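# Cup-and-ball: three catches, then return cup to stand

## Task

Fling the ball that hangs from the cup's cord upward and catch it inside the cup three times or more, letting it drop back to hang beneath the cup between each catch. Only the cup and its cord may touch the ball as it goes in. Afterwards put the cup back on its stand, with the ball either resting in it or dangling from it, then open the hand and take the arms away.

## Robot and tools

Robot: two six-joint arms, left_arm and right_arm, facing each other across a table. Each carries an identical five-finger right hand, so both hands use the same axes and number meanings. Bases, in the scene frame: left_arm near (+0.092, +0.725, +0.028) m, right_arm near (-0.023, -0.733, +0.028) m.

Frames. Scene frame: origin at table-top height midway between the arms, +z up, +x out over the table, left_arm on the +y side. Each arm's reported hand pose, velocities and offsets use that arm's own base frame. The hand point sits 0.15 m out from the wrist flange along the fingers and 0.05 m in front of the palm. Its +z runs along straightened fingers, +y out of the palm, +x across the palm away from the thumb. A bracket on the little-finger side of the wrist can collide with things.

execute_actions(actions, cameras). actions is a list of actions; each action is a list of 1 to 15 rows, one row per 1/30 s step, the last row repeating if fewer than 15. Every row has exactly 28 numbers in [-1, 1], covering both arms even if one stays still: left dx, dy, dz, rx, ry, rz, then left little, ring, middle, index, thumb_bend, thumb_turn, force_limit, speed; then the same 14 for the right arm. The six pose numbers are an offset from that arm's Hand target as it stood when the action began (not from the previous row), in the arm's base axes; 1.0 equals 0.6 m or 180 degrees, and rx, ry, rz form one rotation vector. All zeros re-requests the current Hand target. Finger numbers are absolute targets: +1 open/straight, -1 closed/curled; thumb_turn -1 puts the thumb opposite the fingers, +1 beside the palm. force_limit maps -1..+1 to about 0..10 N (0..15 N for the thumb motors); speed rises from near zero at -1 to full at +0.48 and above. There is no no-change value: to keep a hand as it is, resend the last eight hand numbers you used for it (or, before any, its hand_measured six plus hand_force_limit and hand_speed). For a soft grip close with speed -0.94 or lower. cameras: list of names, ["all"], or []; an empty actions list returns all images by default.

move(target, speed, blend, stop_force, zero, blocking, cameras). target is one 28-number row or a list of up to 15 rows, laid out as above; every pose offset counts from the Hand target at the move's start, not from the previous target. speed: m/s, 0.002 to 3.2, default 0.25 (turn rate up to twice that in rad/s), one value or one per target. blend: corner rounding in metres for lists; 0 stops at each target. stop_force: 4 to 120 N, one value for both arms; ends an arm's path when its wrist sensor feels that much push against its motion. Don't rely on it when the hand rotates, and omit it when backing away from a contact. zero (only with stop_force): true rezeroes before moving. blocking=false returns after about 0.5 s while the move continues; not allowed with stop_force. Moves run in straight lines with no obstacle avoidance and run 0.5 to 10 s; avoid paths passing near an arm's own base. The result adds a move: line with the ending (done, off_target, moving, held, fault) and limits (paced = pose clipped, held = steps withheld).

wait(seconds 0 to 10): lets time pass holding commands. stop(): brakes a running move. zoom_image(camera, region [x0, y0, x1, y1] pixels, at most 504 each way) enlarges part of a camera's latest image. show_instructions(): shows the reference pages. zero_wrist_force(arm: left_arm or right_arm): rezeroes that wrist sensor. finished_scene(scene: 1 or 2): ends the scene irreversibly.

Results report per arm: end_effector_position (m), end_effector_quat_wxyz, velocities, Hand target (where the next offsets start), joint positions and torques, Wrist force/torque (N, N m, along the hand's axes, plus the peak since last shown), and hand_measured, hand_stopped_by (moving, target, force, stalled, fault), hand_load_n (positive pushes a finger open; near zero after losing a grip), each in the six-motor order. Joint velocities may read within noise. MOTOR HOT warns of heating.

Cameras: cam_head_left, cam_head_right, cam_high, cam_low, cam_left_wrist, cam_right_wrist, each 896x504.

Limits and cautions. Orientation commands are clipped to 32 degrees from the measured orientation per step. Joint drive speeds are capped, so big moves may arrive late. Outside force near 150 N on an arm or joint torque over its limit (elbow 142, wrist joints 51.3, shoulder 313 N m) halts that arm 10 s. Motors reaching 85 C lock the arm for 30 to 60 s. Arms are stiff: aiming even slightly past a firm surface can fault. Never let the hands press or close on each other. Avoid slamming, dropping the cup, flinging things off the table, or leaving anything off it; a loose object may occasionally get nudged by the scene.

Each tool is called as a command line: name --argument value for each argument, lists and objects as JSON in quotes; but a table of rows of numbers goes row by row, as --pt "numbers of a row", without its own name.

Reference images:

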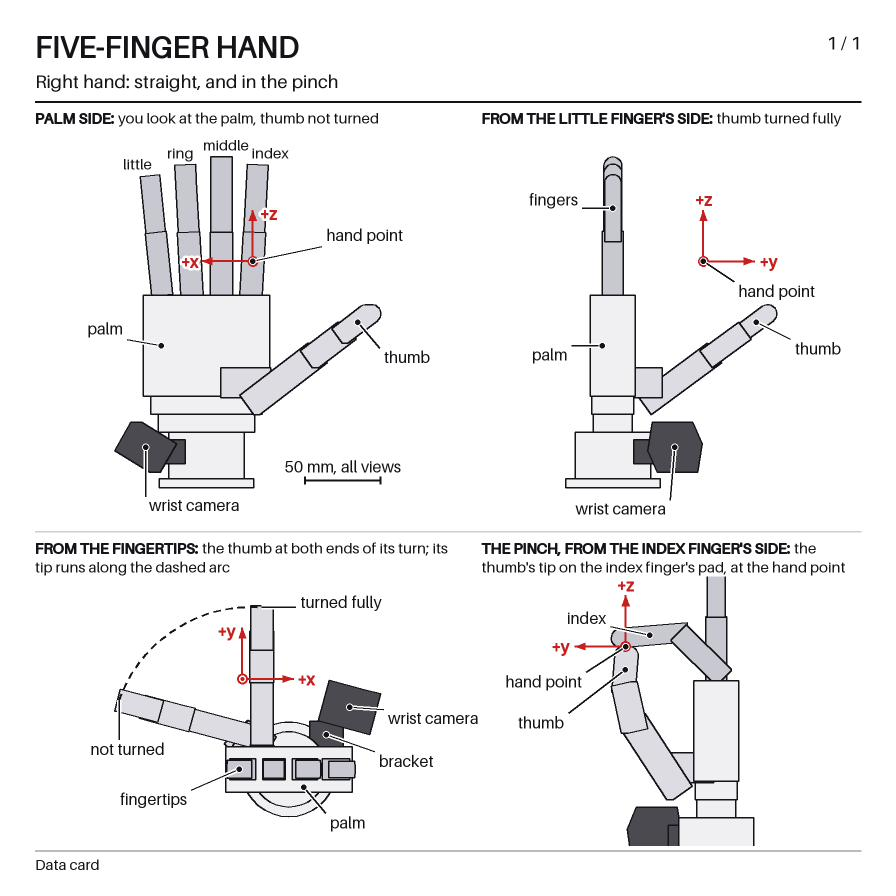

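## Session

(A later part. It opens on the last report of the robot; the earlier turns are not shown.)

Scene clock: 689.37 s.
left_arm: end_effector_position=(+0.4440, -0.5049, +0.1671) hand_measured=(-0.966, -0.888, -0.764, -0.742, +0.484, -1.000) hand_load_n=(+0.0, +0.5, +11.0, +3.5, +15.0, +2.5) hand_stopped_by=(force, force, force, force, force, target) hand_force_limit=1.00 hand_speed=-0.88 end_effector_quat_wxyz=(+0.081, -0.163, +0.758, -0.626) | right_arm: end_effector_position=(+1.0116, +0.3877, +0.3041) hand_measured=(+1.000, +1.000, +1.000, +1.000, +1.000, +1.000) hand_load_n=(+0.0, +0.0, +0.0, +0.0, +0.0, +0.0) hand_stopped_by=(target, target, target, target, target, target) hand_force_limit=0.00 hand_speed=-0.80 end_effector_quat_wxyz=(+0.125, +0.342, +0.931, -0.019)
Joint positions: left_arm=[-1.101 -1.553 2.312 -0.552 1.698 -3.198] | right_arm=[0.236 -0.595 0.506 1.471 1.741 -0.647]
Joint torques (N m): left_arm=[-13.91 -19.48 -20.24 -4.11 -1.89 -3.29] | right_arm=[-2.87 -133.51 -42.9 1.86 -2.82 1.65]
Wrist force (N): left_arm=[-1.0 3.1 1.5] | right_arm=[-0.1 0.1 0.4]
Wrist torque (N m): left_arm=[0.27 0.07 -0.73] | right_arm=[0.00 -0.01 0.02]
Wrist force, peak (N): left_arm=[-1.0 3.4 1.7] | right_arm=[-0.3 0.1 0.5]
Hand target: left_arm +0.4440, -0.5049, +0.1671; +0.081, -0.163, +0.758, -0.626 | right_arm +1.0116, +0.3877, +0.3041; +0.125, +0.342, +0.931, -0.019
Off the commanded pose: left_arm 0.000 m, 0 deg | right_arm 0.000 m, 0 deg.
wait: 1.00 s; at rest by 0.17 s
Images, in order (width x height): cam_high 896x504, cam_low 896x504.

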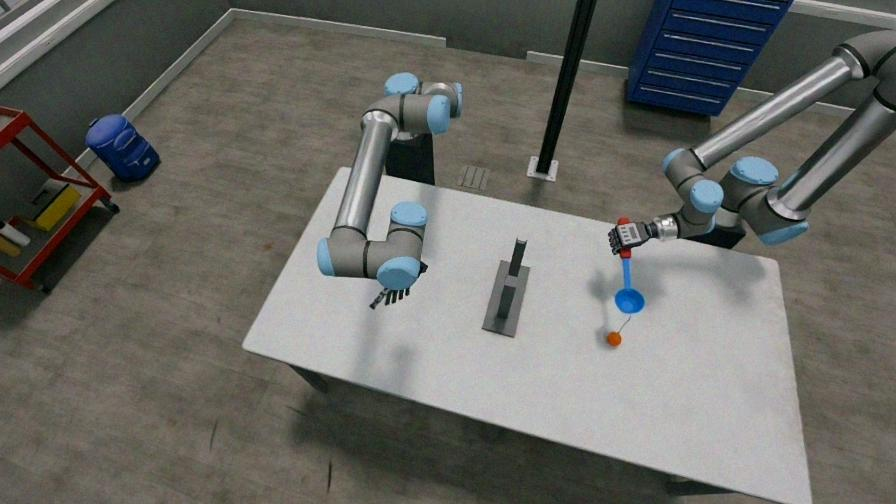

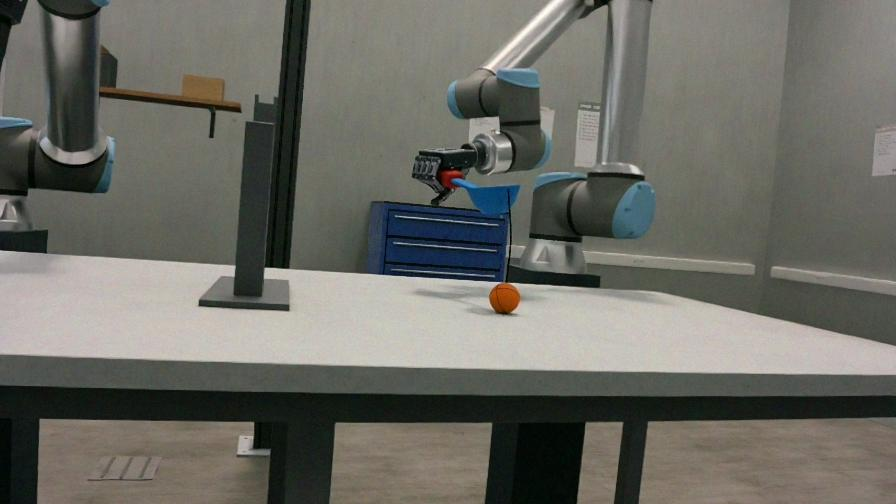

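move --target '[0.02,0.02,0,-0.07,0,0,-0.98,-0.98,-0.98,-0.98,-0.98,-1,1,-0.88,0,0,0,0,0,0,1,1,1,1,1,1,0,-0.8]' --speed 0.1 --cameras '["cam_low", "cam_high"]'

zoom_image --camera "cam_low" --region '[440, 120, 580, 320]'

zoom_image --camera "cam_high" --region '[580, 160, 720, 360]'

move --target '[0,0,0.0167,0,0,0,-0.98,-0.98,-0.98,-0.98,-0.98,-1,1,-0.88,0,0,0,0,0,0,1,1,1,1,1,1,0,-0.8]' --speed 0.01 --cameras '["cam_low", "cam_high"]'

zoom_image --camera "cam_low" --region '[440, 120, 580, 320]'

zoom_image --camera "cam_high" --region '[580, 160, 720, 360]'

Scene clock: 722.13 s.
left_arm: end_effector_position=(+0.4560, -0.4929, +0.1671) hand_measured=(-0.966, -0.888, -0.764, -0.742, +0.484, -1.000) hand_load_n=(+0.0, +0.0, +11.0, +3.0, +15.0, +2.5) hand_stopped_by=(force, force, force, force, force, target) hand_force_limit=1.00 hand_speed=-0.88 end_effector_quat_wxyz=(+0.062, -0.171, +0.685, -0.705) | right_arm: end_effector_position=(+1.0116, +0.3877, +0.3041) hand_measured=(+1.000, +1.000, +1.000, +1.000, +1.000, +1.000) hand_load_n=(+0.0, +0.0, +0.0, +0.0, +0.0, +0.0) hand_stopped_by=(target, target, target, target, target, target) hand_force_limit=0.00 hand_speed=-0.80 end_effector_quat_wxyz=(+0.125, +0.342, +0.931, -0.019)
Joint positions: left_arm=[-1.036 -1.525 2.41 -0.888 1.773 -3.298] | right_arm=[0.236 -0.595 0.506 1.471 1.741 -0.647]
Joint torques (N m): left_arm=[11.67 -20.32 -17.25 -5.06 3.21 -3.13] | right_arm=[-2.7 -133.43 -42.79 1.9 -2.6 1.59]
Wrist force (N): left_arm=[-0.8 3.1 0.7] | right_arm=[0.1 0.1 0.3]
Wrist torque (N m): left_arm=[0.31 -0.17 -0.63] | right_arm=[0.01 -0.03 0.03]
Wrist force, peak (N): left_arm=[-1.1 3.5 1.4] | right_arm=[-0.5 -0.1 0.4]
Hand target: left_arm +0.4560, -0.4929, +0.1671; +0.062, -0.171, +0.685, -0.705 | right_arm +1.0116, +0.3877, +0.3041; +0.125, +0.342, +0.931, -0.019
Off the commanded pose: left_arm 0.000 m, 0 deg | right_arm 0.000 m, 0 deg.
move: done
Images, in order (width x height): cam_high 896x504, cam_low 896x504.

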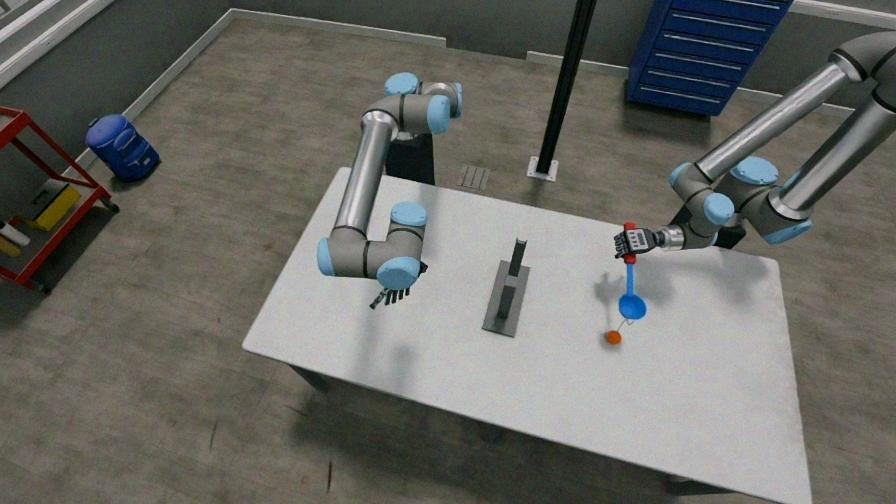

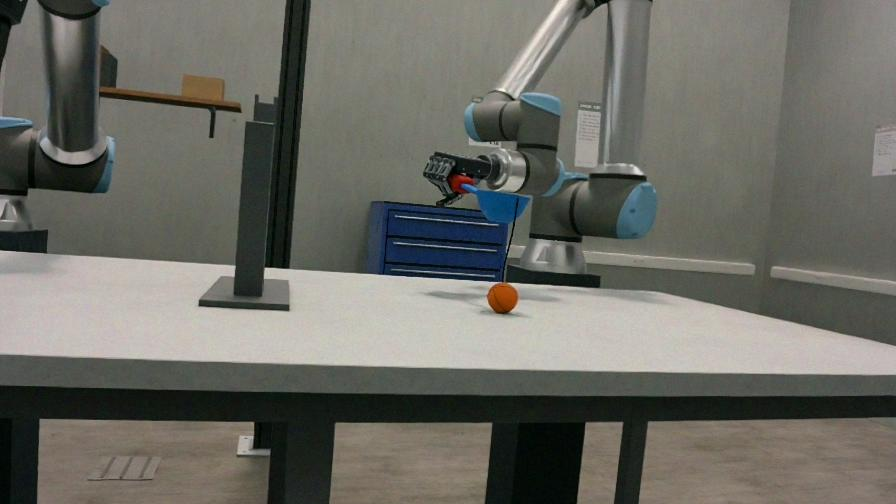

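Scaled by 2.520.

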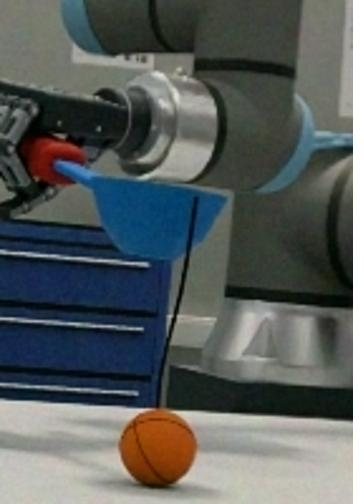

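Scaled by 2.520.

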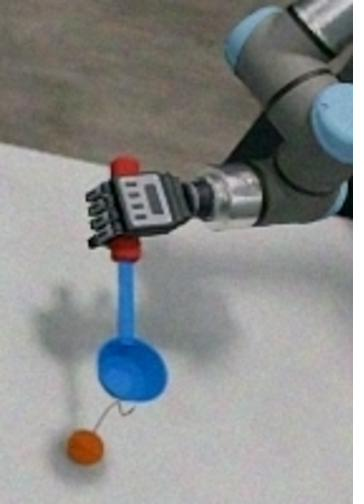

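Scene clock: 723.43 s.
left_arm: end_effector_position=(+0.4560, -0.4929, +0.1770) hand_measured=(-0.966, -0.888, -0.764, -0.742, +0.484, -1.000) hand_load_n=(+0.5, +0.0, +11.0, +3.0, +15.0, +2.5) hand_stopped_by=(force, force, force, force, force, target) hand_force_limit=1.00 hand_speed=-0.88 end_effector_quat_wxyz=(+0.062, -0.171, +0.685, -0.705) | right_arm: end_effector_position=(+1.0116, +0.3877, +0.3041) hand_measured=(+1.000, +1.000, +1.000, +1.000, +1.000, +1.000) hand_load_n=(+0.0, +0.5, +0.0, +0.0, -0.5, +0.0) hand_stopped_by=(target, target, target, target, target, target) hand_force_limit=0.00 hand_speed=-0.80 end_effector_quat_wxyz=(+0.125, +0.342, +0.931, -0.019)
Joint positions: left_arm=[-1.036 -1.543 2.403 -0.862 1.773 -3.298] | right_arm=[0.236 -0.595 0.506 1.471 1.741 -0.647]
Joint torques (N m): left_arm=[12.39 -37.29 -42.86 -0.18 2.84 -3.36] | right_arm=[-4.15 -132.61 -42.68 1.91 -2.79 1.56]
Wrist force (N): left_arm=[-0.6 3.3 0.7] | right_arm=[-0.1 0.3 0.1]
Wrist torque (N m): left_arm=[0.34 -0.20 -0.63] | right_arm=[0.05 0.01 0.02]
Wrist force, peak (N): left_arm=[-0.7 3.4 0.6] | right_arm=[-0.4 0.1 0.4]
Hand target: left_arm +0.4560, -0.4929, +0.1771; +0.062, -0.171, +0.685, -0.705 | right_arm +1.0116, +0.3877, +0.3041; +0.125, +0.342, +0.931, -0.019
Off the commanded pose: left_arm 0.000 m, 0 deg | right_arm 0.000 m, 0 deg.
move: done
Images, in order (width x height): cam_high 896x504, cam_low 896x504.

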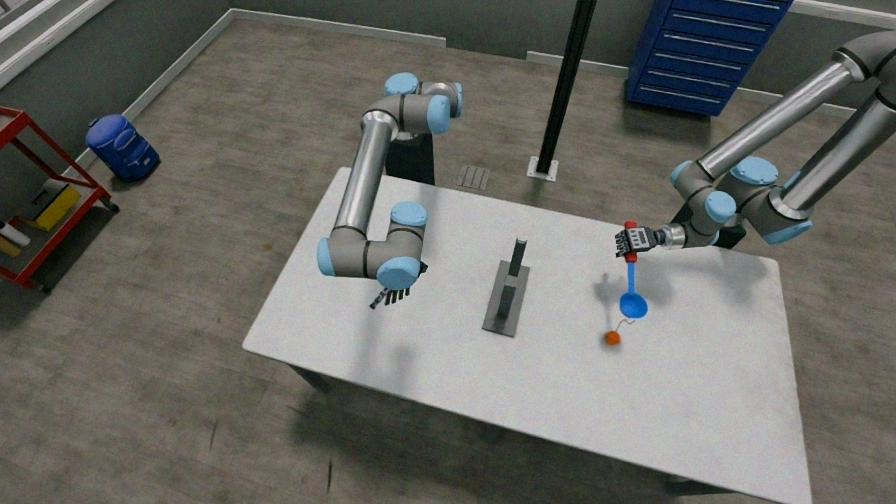

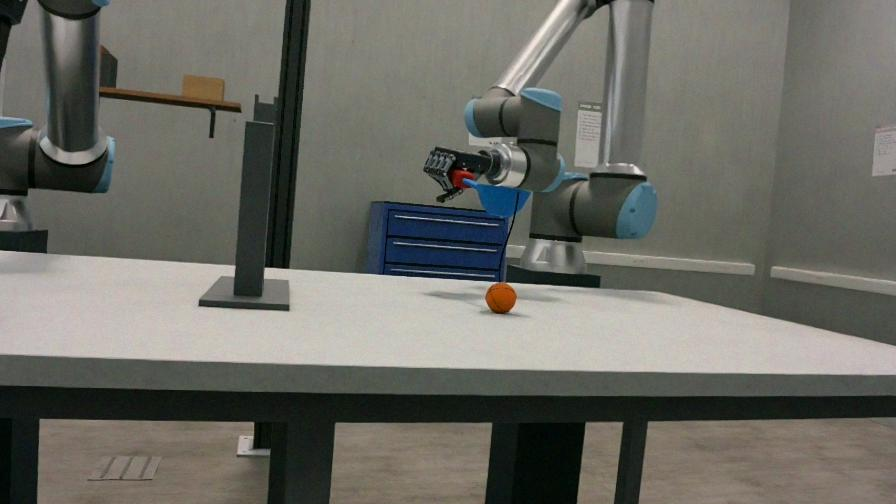

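Scaled by 2.520.

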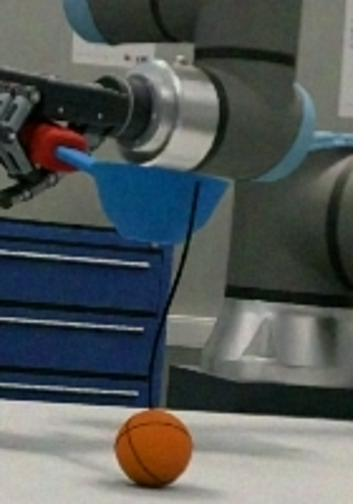

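Scaled by 2.520.

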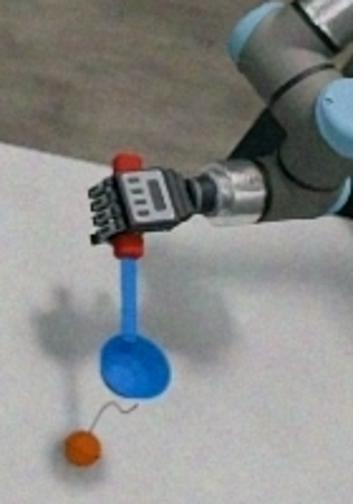

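move --target '[-0.0067,-0.0083,0.01,0,-0.027,0,-0.98,-0.98,-0.98,-0.98,-0.98,-1,1,-0.88,0,0,0,0,0,0,1,1,1,1,1,1,0,-0.8]' --speed 0.03 --cameras '["cam_low", "cam_high", "cam_head_left", "cam_head_right"]'

zoom_image --camera "cam_low" --region '[440, 120, 580, 320]'

zoom_image --camera "cam_high" --region '[580, 160, 720, 360]'

zoom_image --camera "cam_head_left" --region '[260, 180, 400, 380]'

zoom_image --camera "cam_head_right" --region '[260, 180, 400, 380]'

Scene clock: 752.60 s.
left_arm: end_effector_position=(+0.4520, -0.4979, +0.1831) hand_measured=(-0.966, -0.888, -0.764, -0.742, +0.484, -1.000) hand_load_n=(+0.0, +0.0, +11.0, +3.0, +15.5, +2.5) hand_stopped_by=(force, force, force, force, force, target) hand_force_limit=1.00 hand_speed=-0.88 end_effector_quat_wxyz=(+0.091, -0.141, +0.682, -0.712) | right_arm: end_effector_position=(+1.0116, +0.3877, +0.3041) hand_measured=(+1.000, +1.000, +1.000, +1.000, +1.000, +1.000) hand_load_n=(+0.0, +0.0, +0.0, +0.0, +0.0, +0.0) hand_stopped_by=(target, target, target, target, target, target) hand_force_limit=0.00 hand_speed=-0.80 end_effector_quat_wxyz=(+0.125, +0.342, +0.931, -0.019)
Joint positions: left_arm=[-1.062 -1.55 2.418 -0.899 1.748 -3.223] | right_arm=[0.236 -0.595 0.506 1.471 1.741 -0.647]
Joint torques (N m): left_arm=[-16.23 -35.69 -16.96 -4.64 -2.87 4.49] | right_arm=[-2.97 -132.72 -42.78 1.94 -2.66 1.46]
Wrist force (N): left_arm=[-0.5 3.1 0.8] | right_arm=[-0.2 -0.1 0.1]
Wrist torque (N m): left_arm=[0.30 -0.21 -0.99] | right_arm=[-0.01 0.03 0.00]
Wrist force, peak (N): left_arm=[-1.0 3.4 0.7] | right_arm=[-0.4 0.2 0.7]
Hand target: left_arm +0.4520, -0.4979, +0.1831; +0.091, -0.141, +0.682, -0.712 | right_arm +1.0116, +0.3877, +0.3041; +0.125, +0.342, +0.931, -0.019
Off the commanded pose: left_arm 0.000 m, 0 deg | right_arm 0.000 m, 0 deg.
move: done
Images, in order (width x height): cam_head_left 896x504, cam_head_right 896x504, cam_high 896x504, cam_low 896x504.

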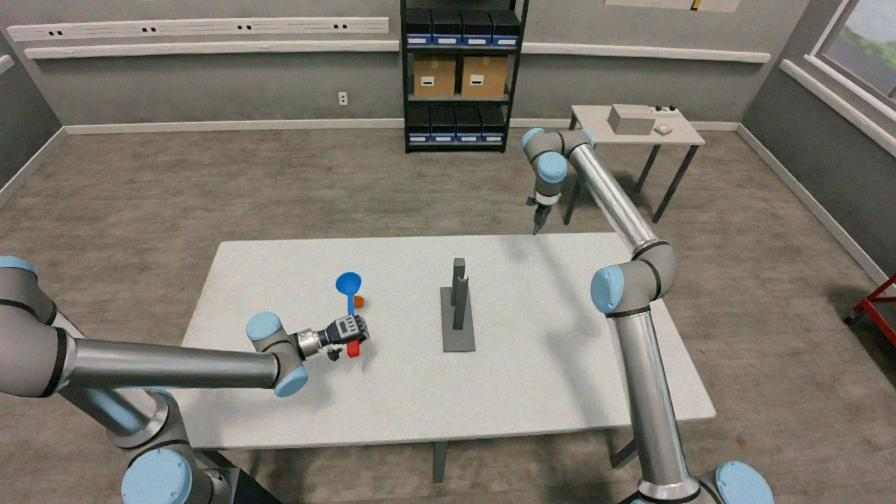

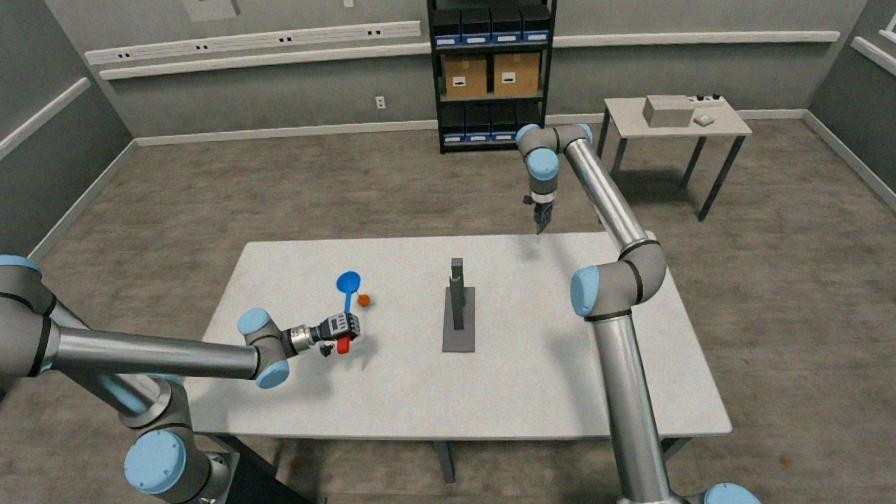

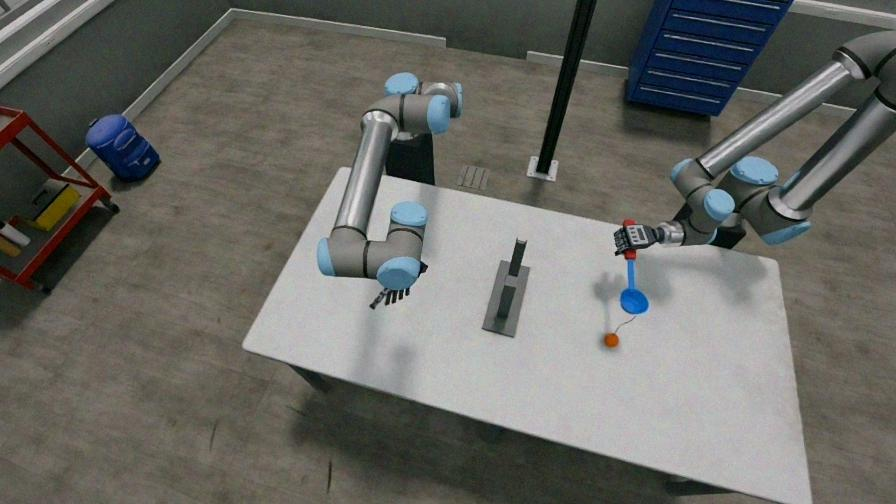

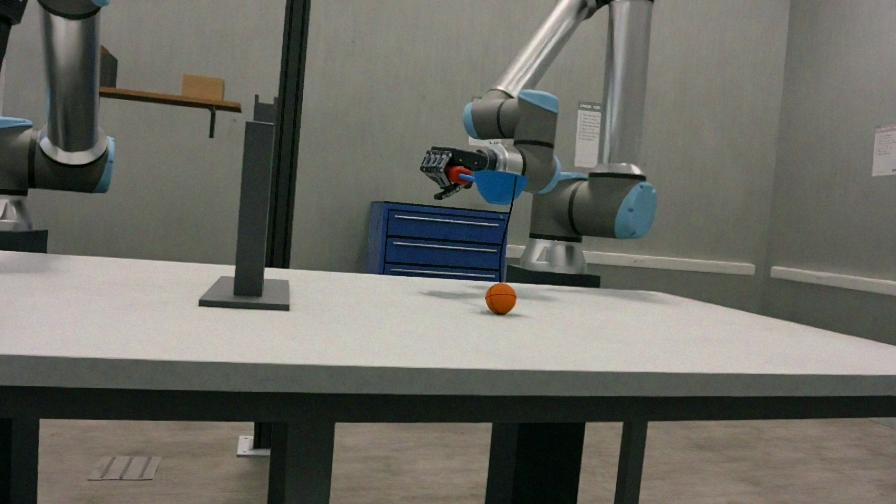

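Scaled by 2.520.

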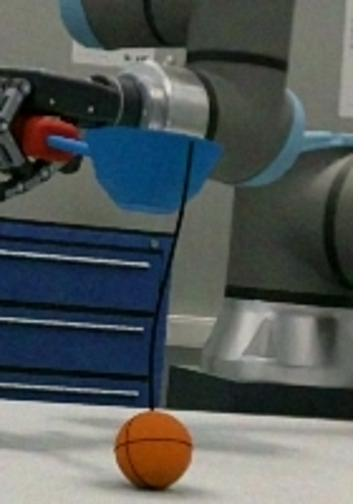

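Scaled by 2.520.

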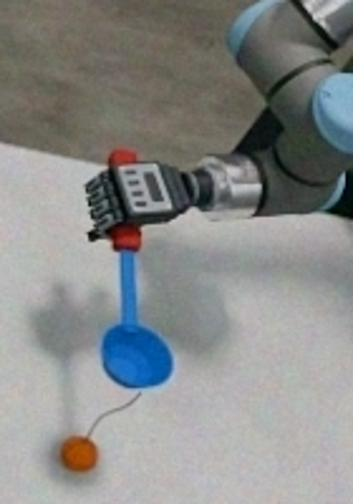

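Scaled by 2.520.

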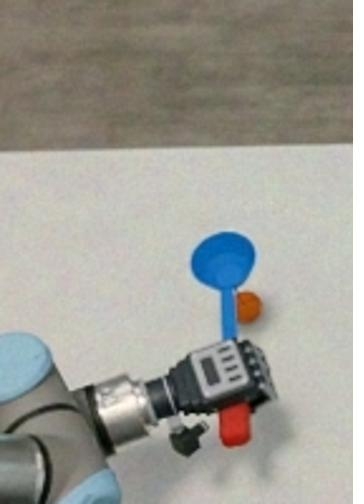

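Scaled by 2.520.

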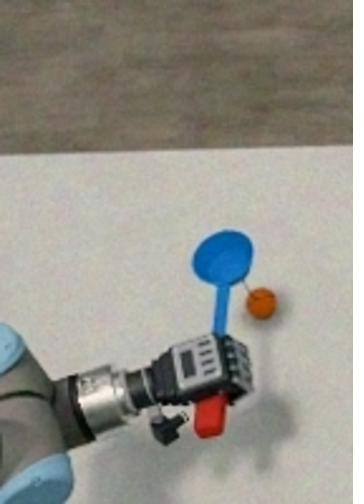

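move --target '[0.0235,-0.0435,0,-0.028,0,0.025,-0.98,-0.98,-0.98,-0.98,-0.98,-1,1,-0.88,0,0,0,0,0,0,1,1,1,1,1,1,0,-0.8]' --speed 0.05 --cameras '["cam_low", "cam_high"]'

zoom_image --camera "cam_low" --region '[440, 120, 580, 320]'

zoom_image --camera "cam_high" --region '[580, 220, 720, 360]'

Scene clock: 808.23 s.
left_arm: end_effector_position=(+0.4660, -0.5239, +0.1830) hand_measured=(-0.966, -0.888, -0.764, -0.742, +0.484, -1.000) hand_load_n=(+0.0, +0.0, +11.0, +2.5, +15.0, +2.0) hand_stopped_by=(force, force, force, force, force, target) hand_force_limit=1.00 hand_speed=-0.88 end_effector_quat_wxyz=(-0.113, +0.171, -0.644, +0.737) | right_arm: end_effector_position=(+1.0116, +0.3877, +0.3041) hand_measured=(+1.000, +1.000, +1.000, +1.000, +1.000, +1.000) hand_load_n=(+0.0, +0.0, +0.0, +0.0, -0.5, +0.0) hand_stopped_by=(target, target, target, target, target, target) hand_force_limit=0.00 hand_speed=-0.80 end_effector_quat_wxyz=(+0.125, +0.342, +0.931, -0.019)
Joint positions: left_arm=[-1.111 -1.496 2.422 -1.038 1.618 -3.254] | right_arm=[0.236 -0.595 0.506 1.471 1.741 -0.647]
Joint torques (N m): left_arm=[-17.66 -21.34 -39.42 -4.99 -2.91 -3.72] | right_arm=[-4.02 -132.9 -43.64 1.84 -2.78 1.59]
Wrist force (N): left_arm=[-0.8 3.5 0.2] | right_arm=[0.0 0.1 0.4]
Wrist torque (N m): left_arm=[0.43 -0.16 -0.68] | right_arm=[0.00 -0.02 0.02]
Wrist force, peak (N): left_arm=[-0.5 3.7 0.3] | right_arm=[-0.6 0.1 0.5]
Hand target: left_arm +0.4661, -0.5240, +0.1831; -0.113, +0.171, -0.644, +0.737 | right_arm +1.0116, +0.3877, +0.3041; +0.125, +0.342, +0.931, -0.019
Off the commanded pose: left_arm 0.000 m, 0 deg | right_arm 0.000 m, 0 deg.
move: done
Images, in order (width x height): cam_high 896x504, cam_low 896x504.

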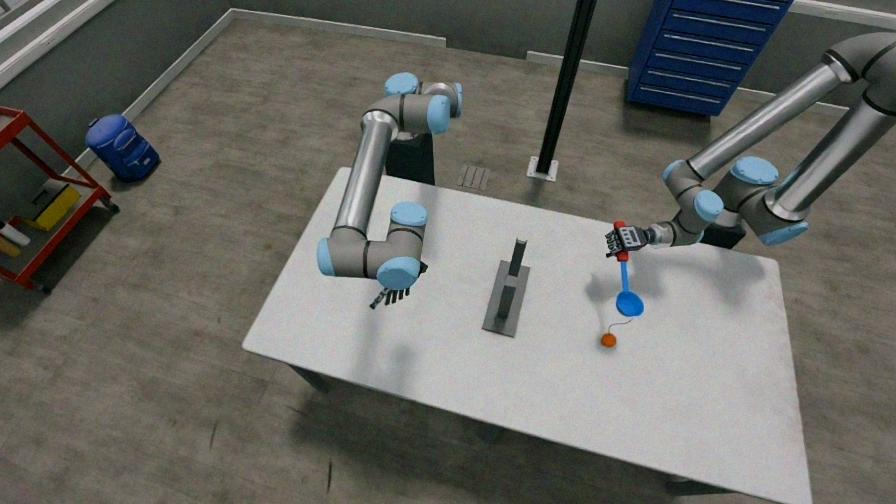

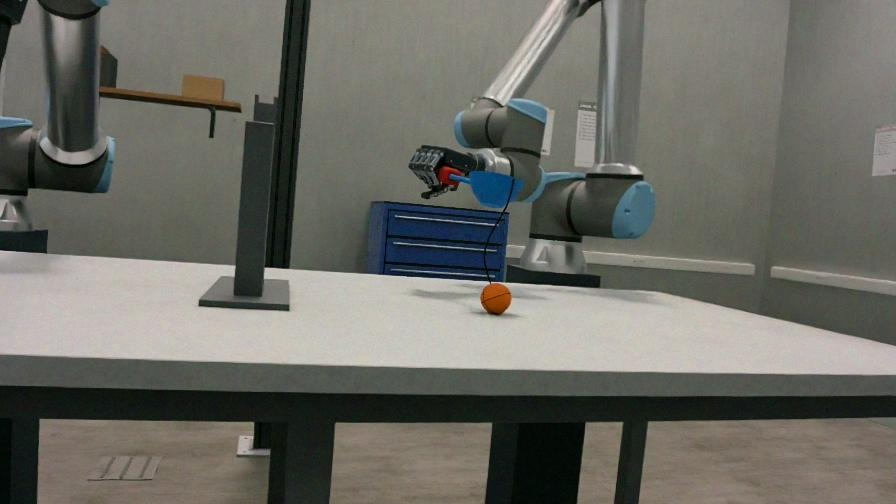

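Scaled by 2.520.

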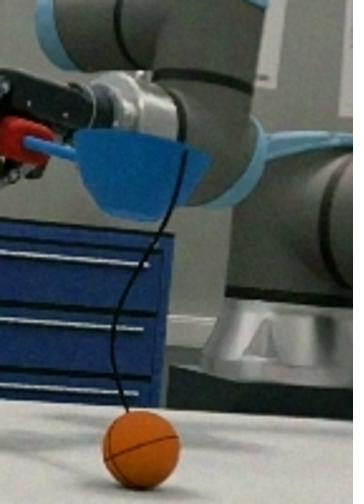

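Scaled by 3.600.

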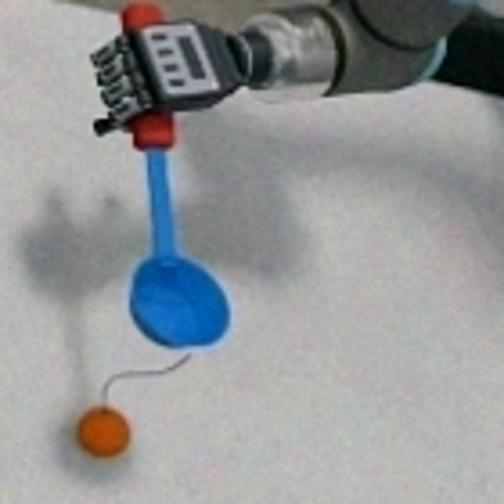

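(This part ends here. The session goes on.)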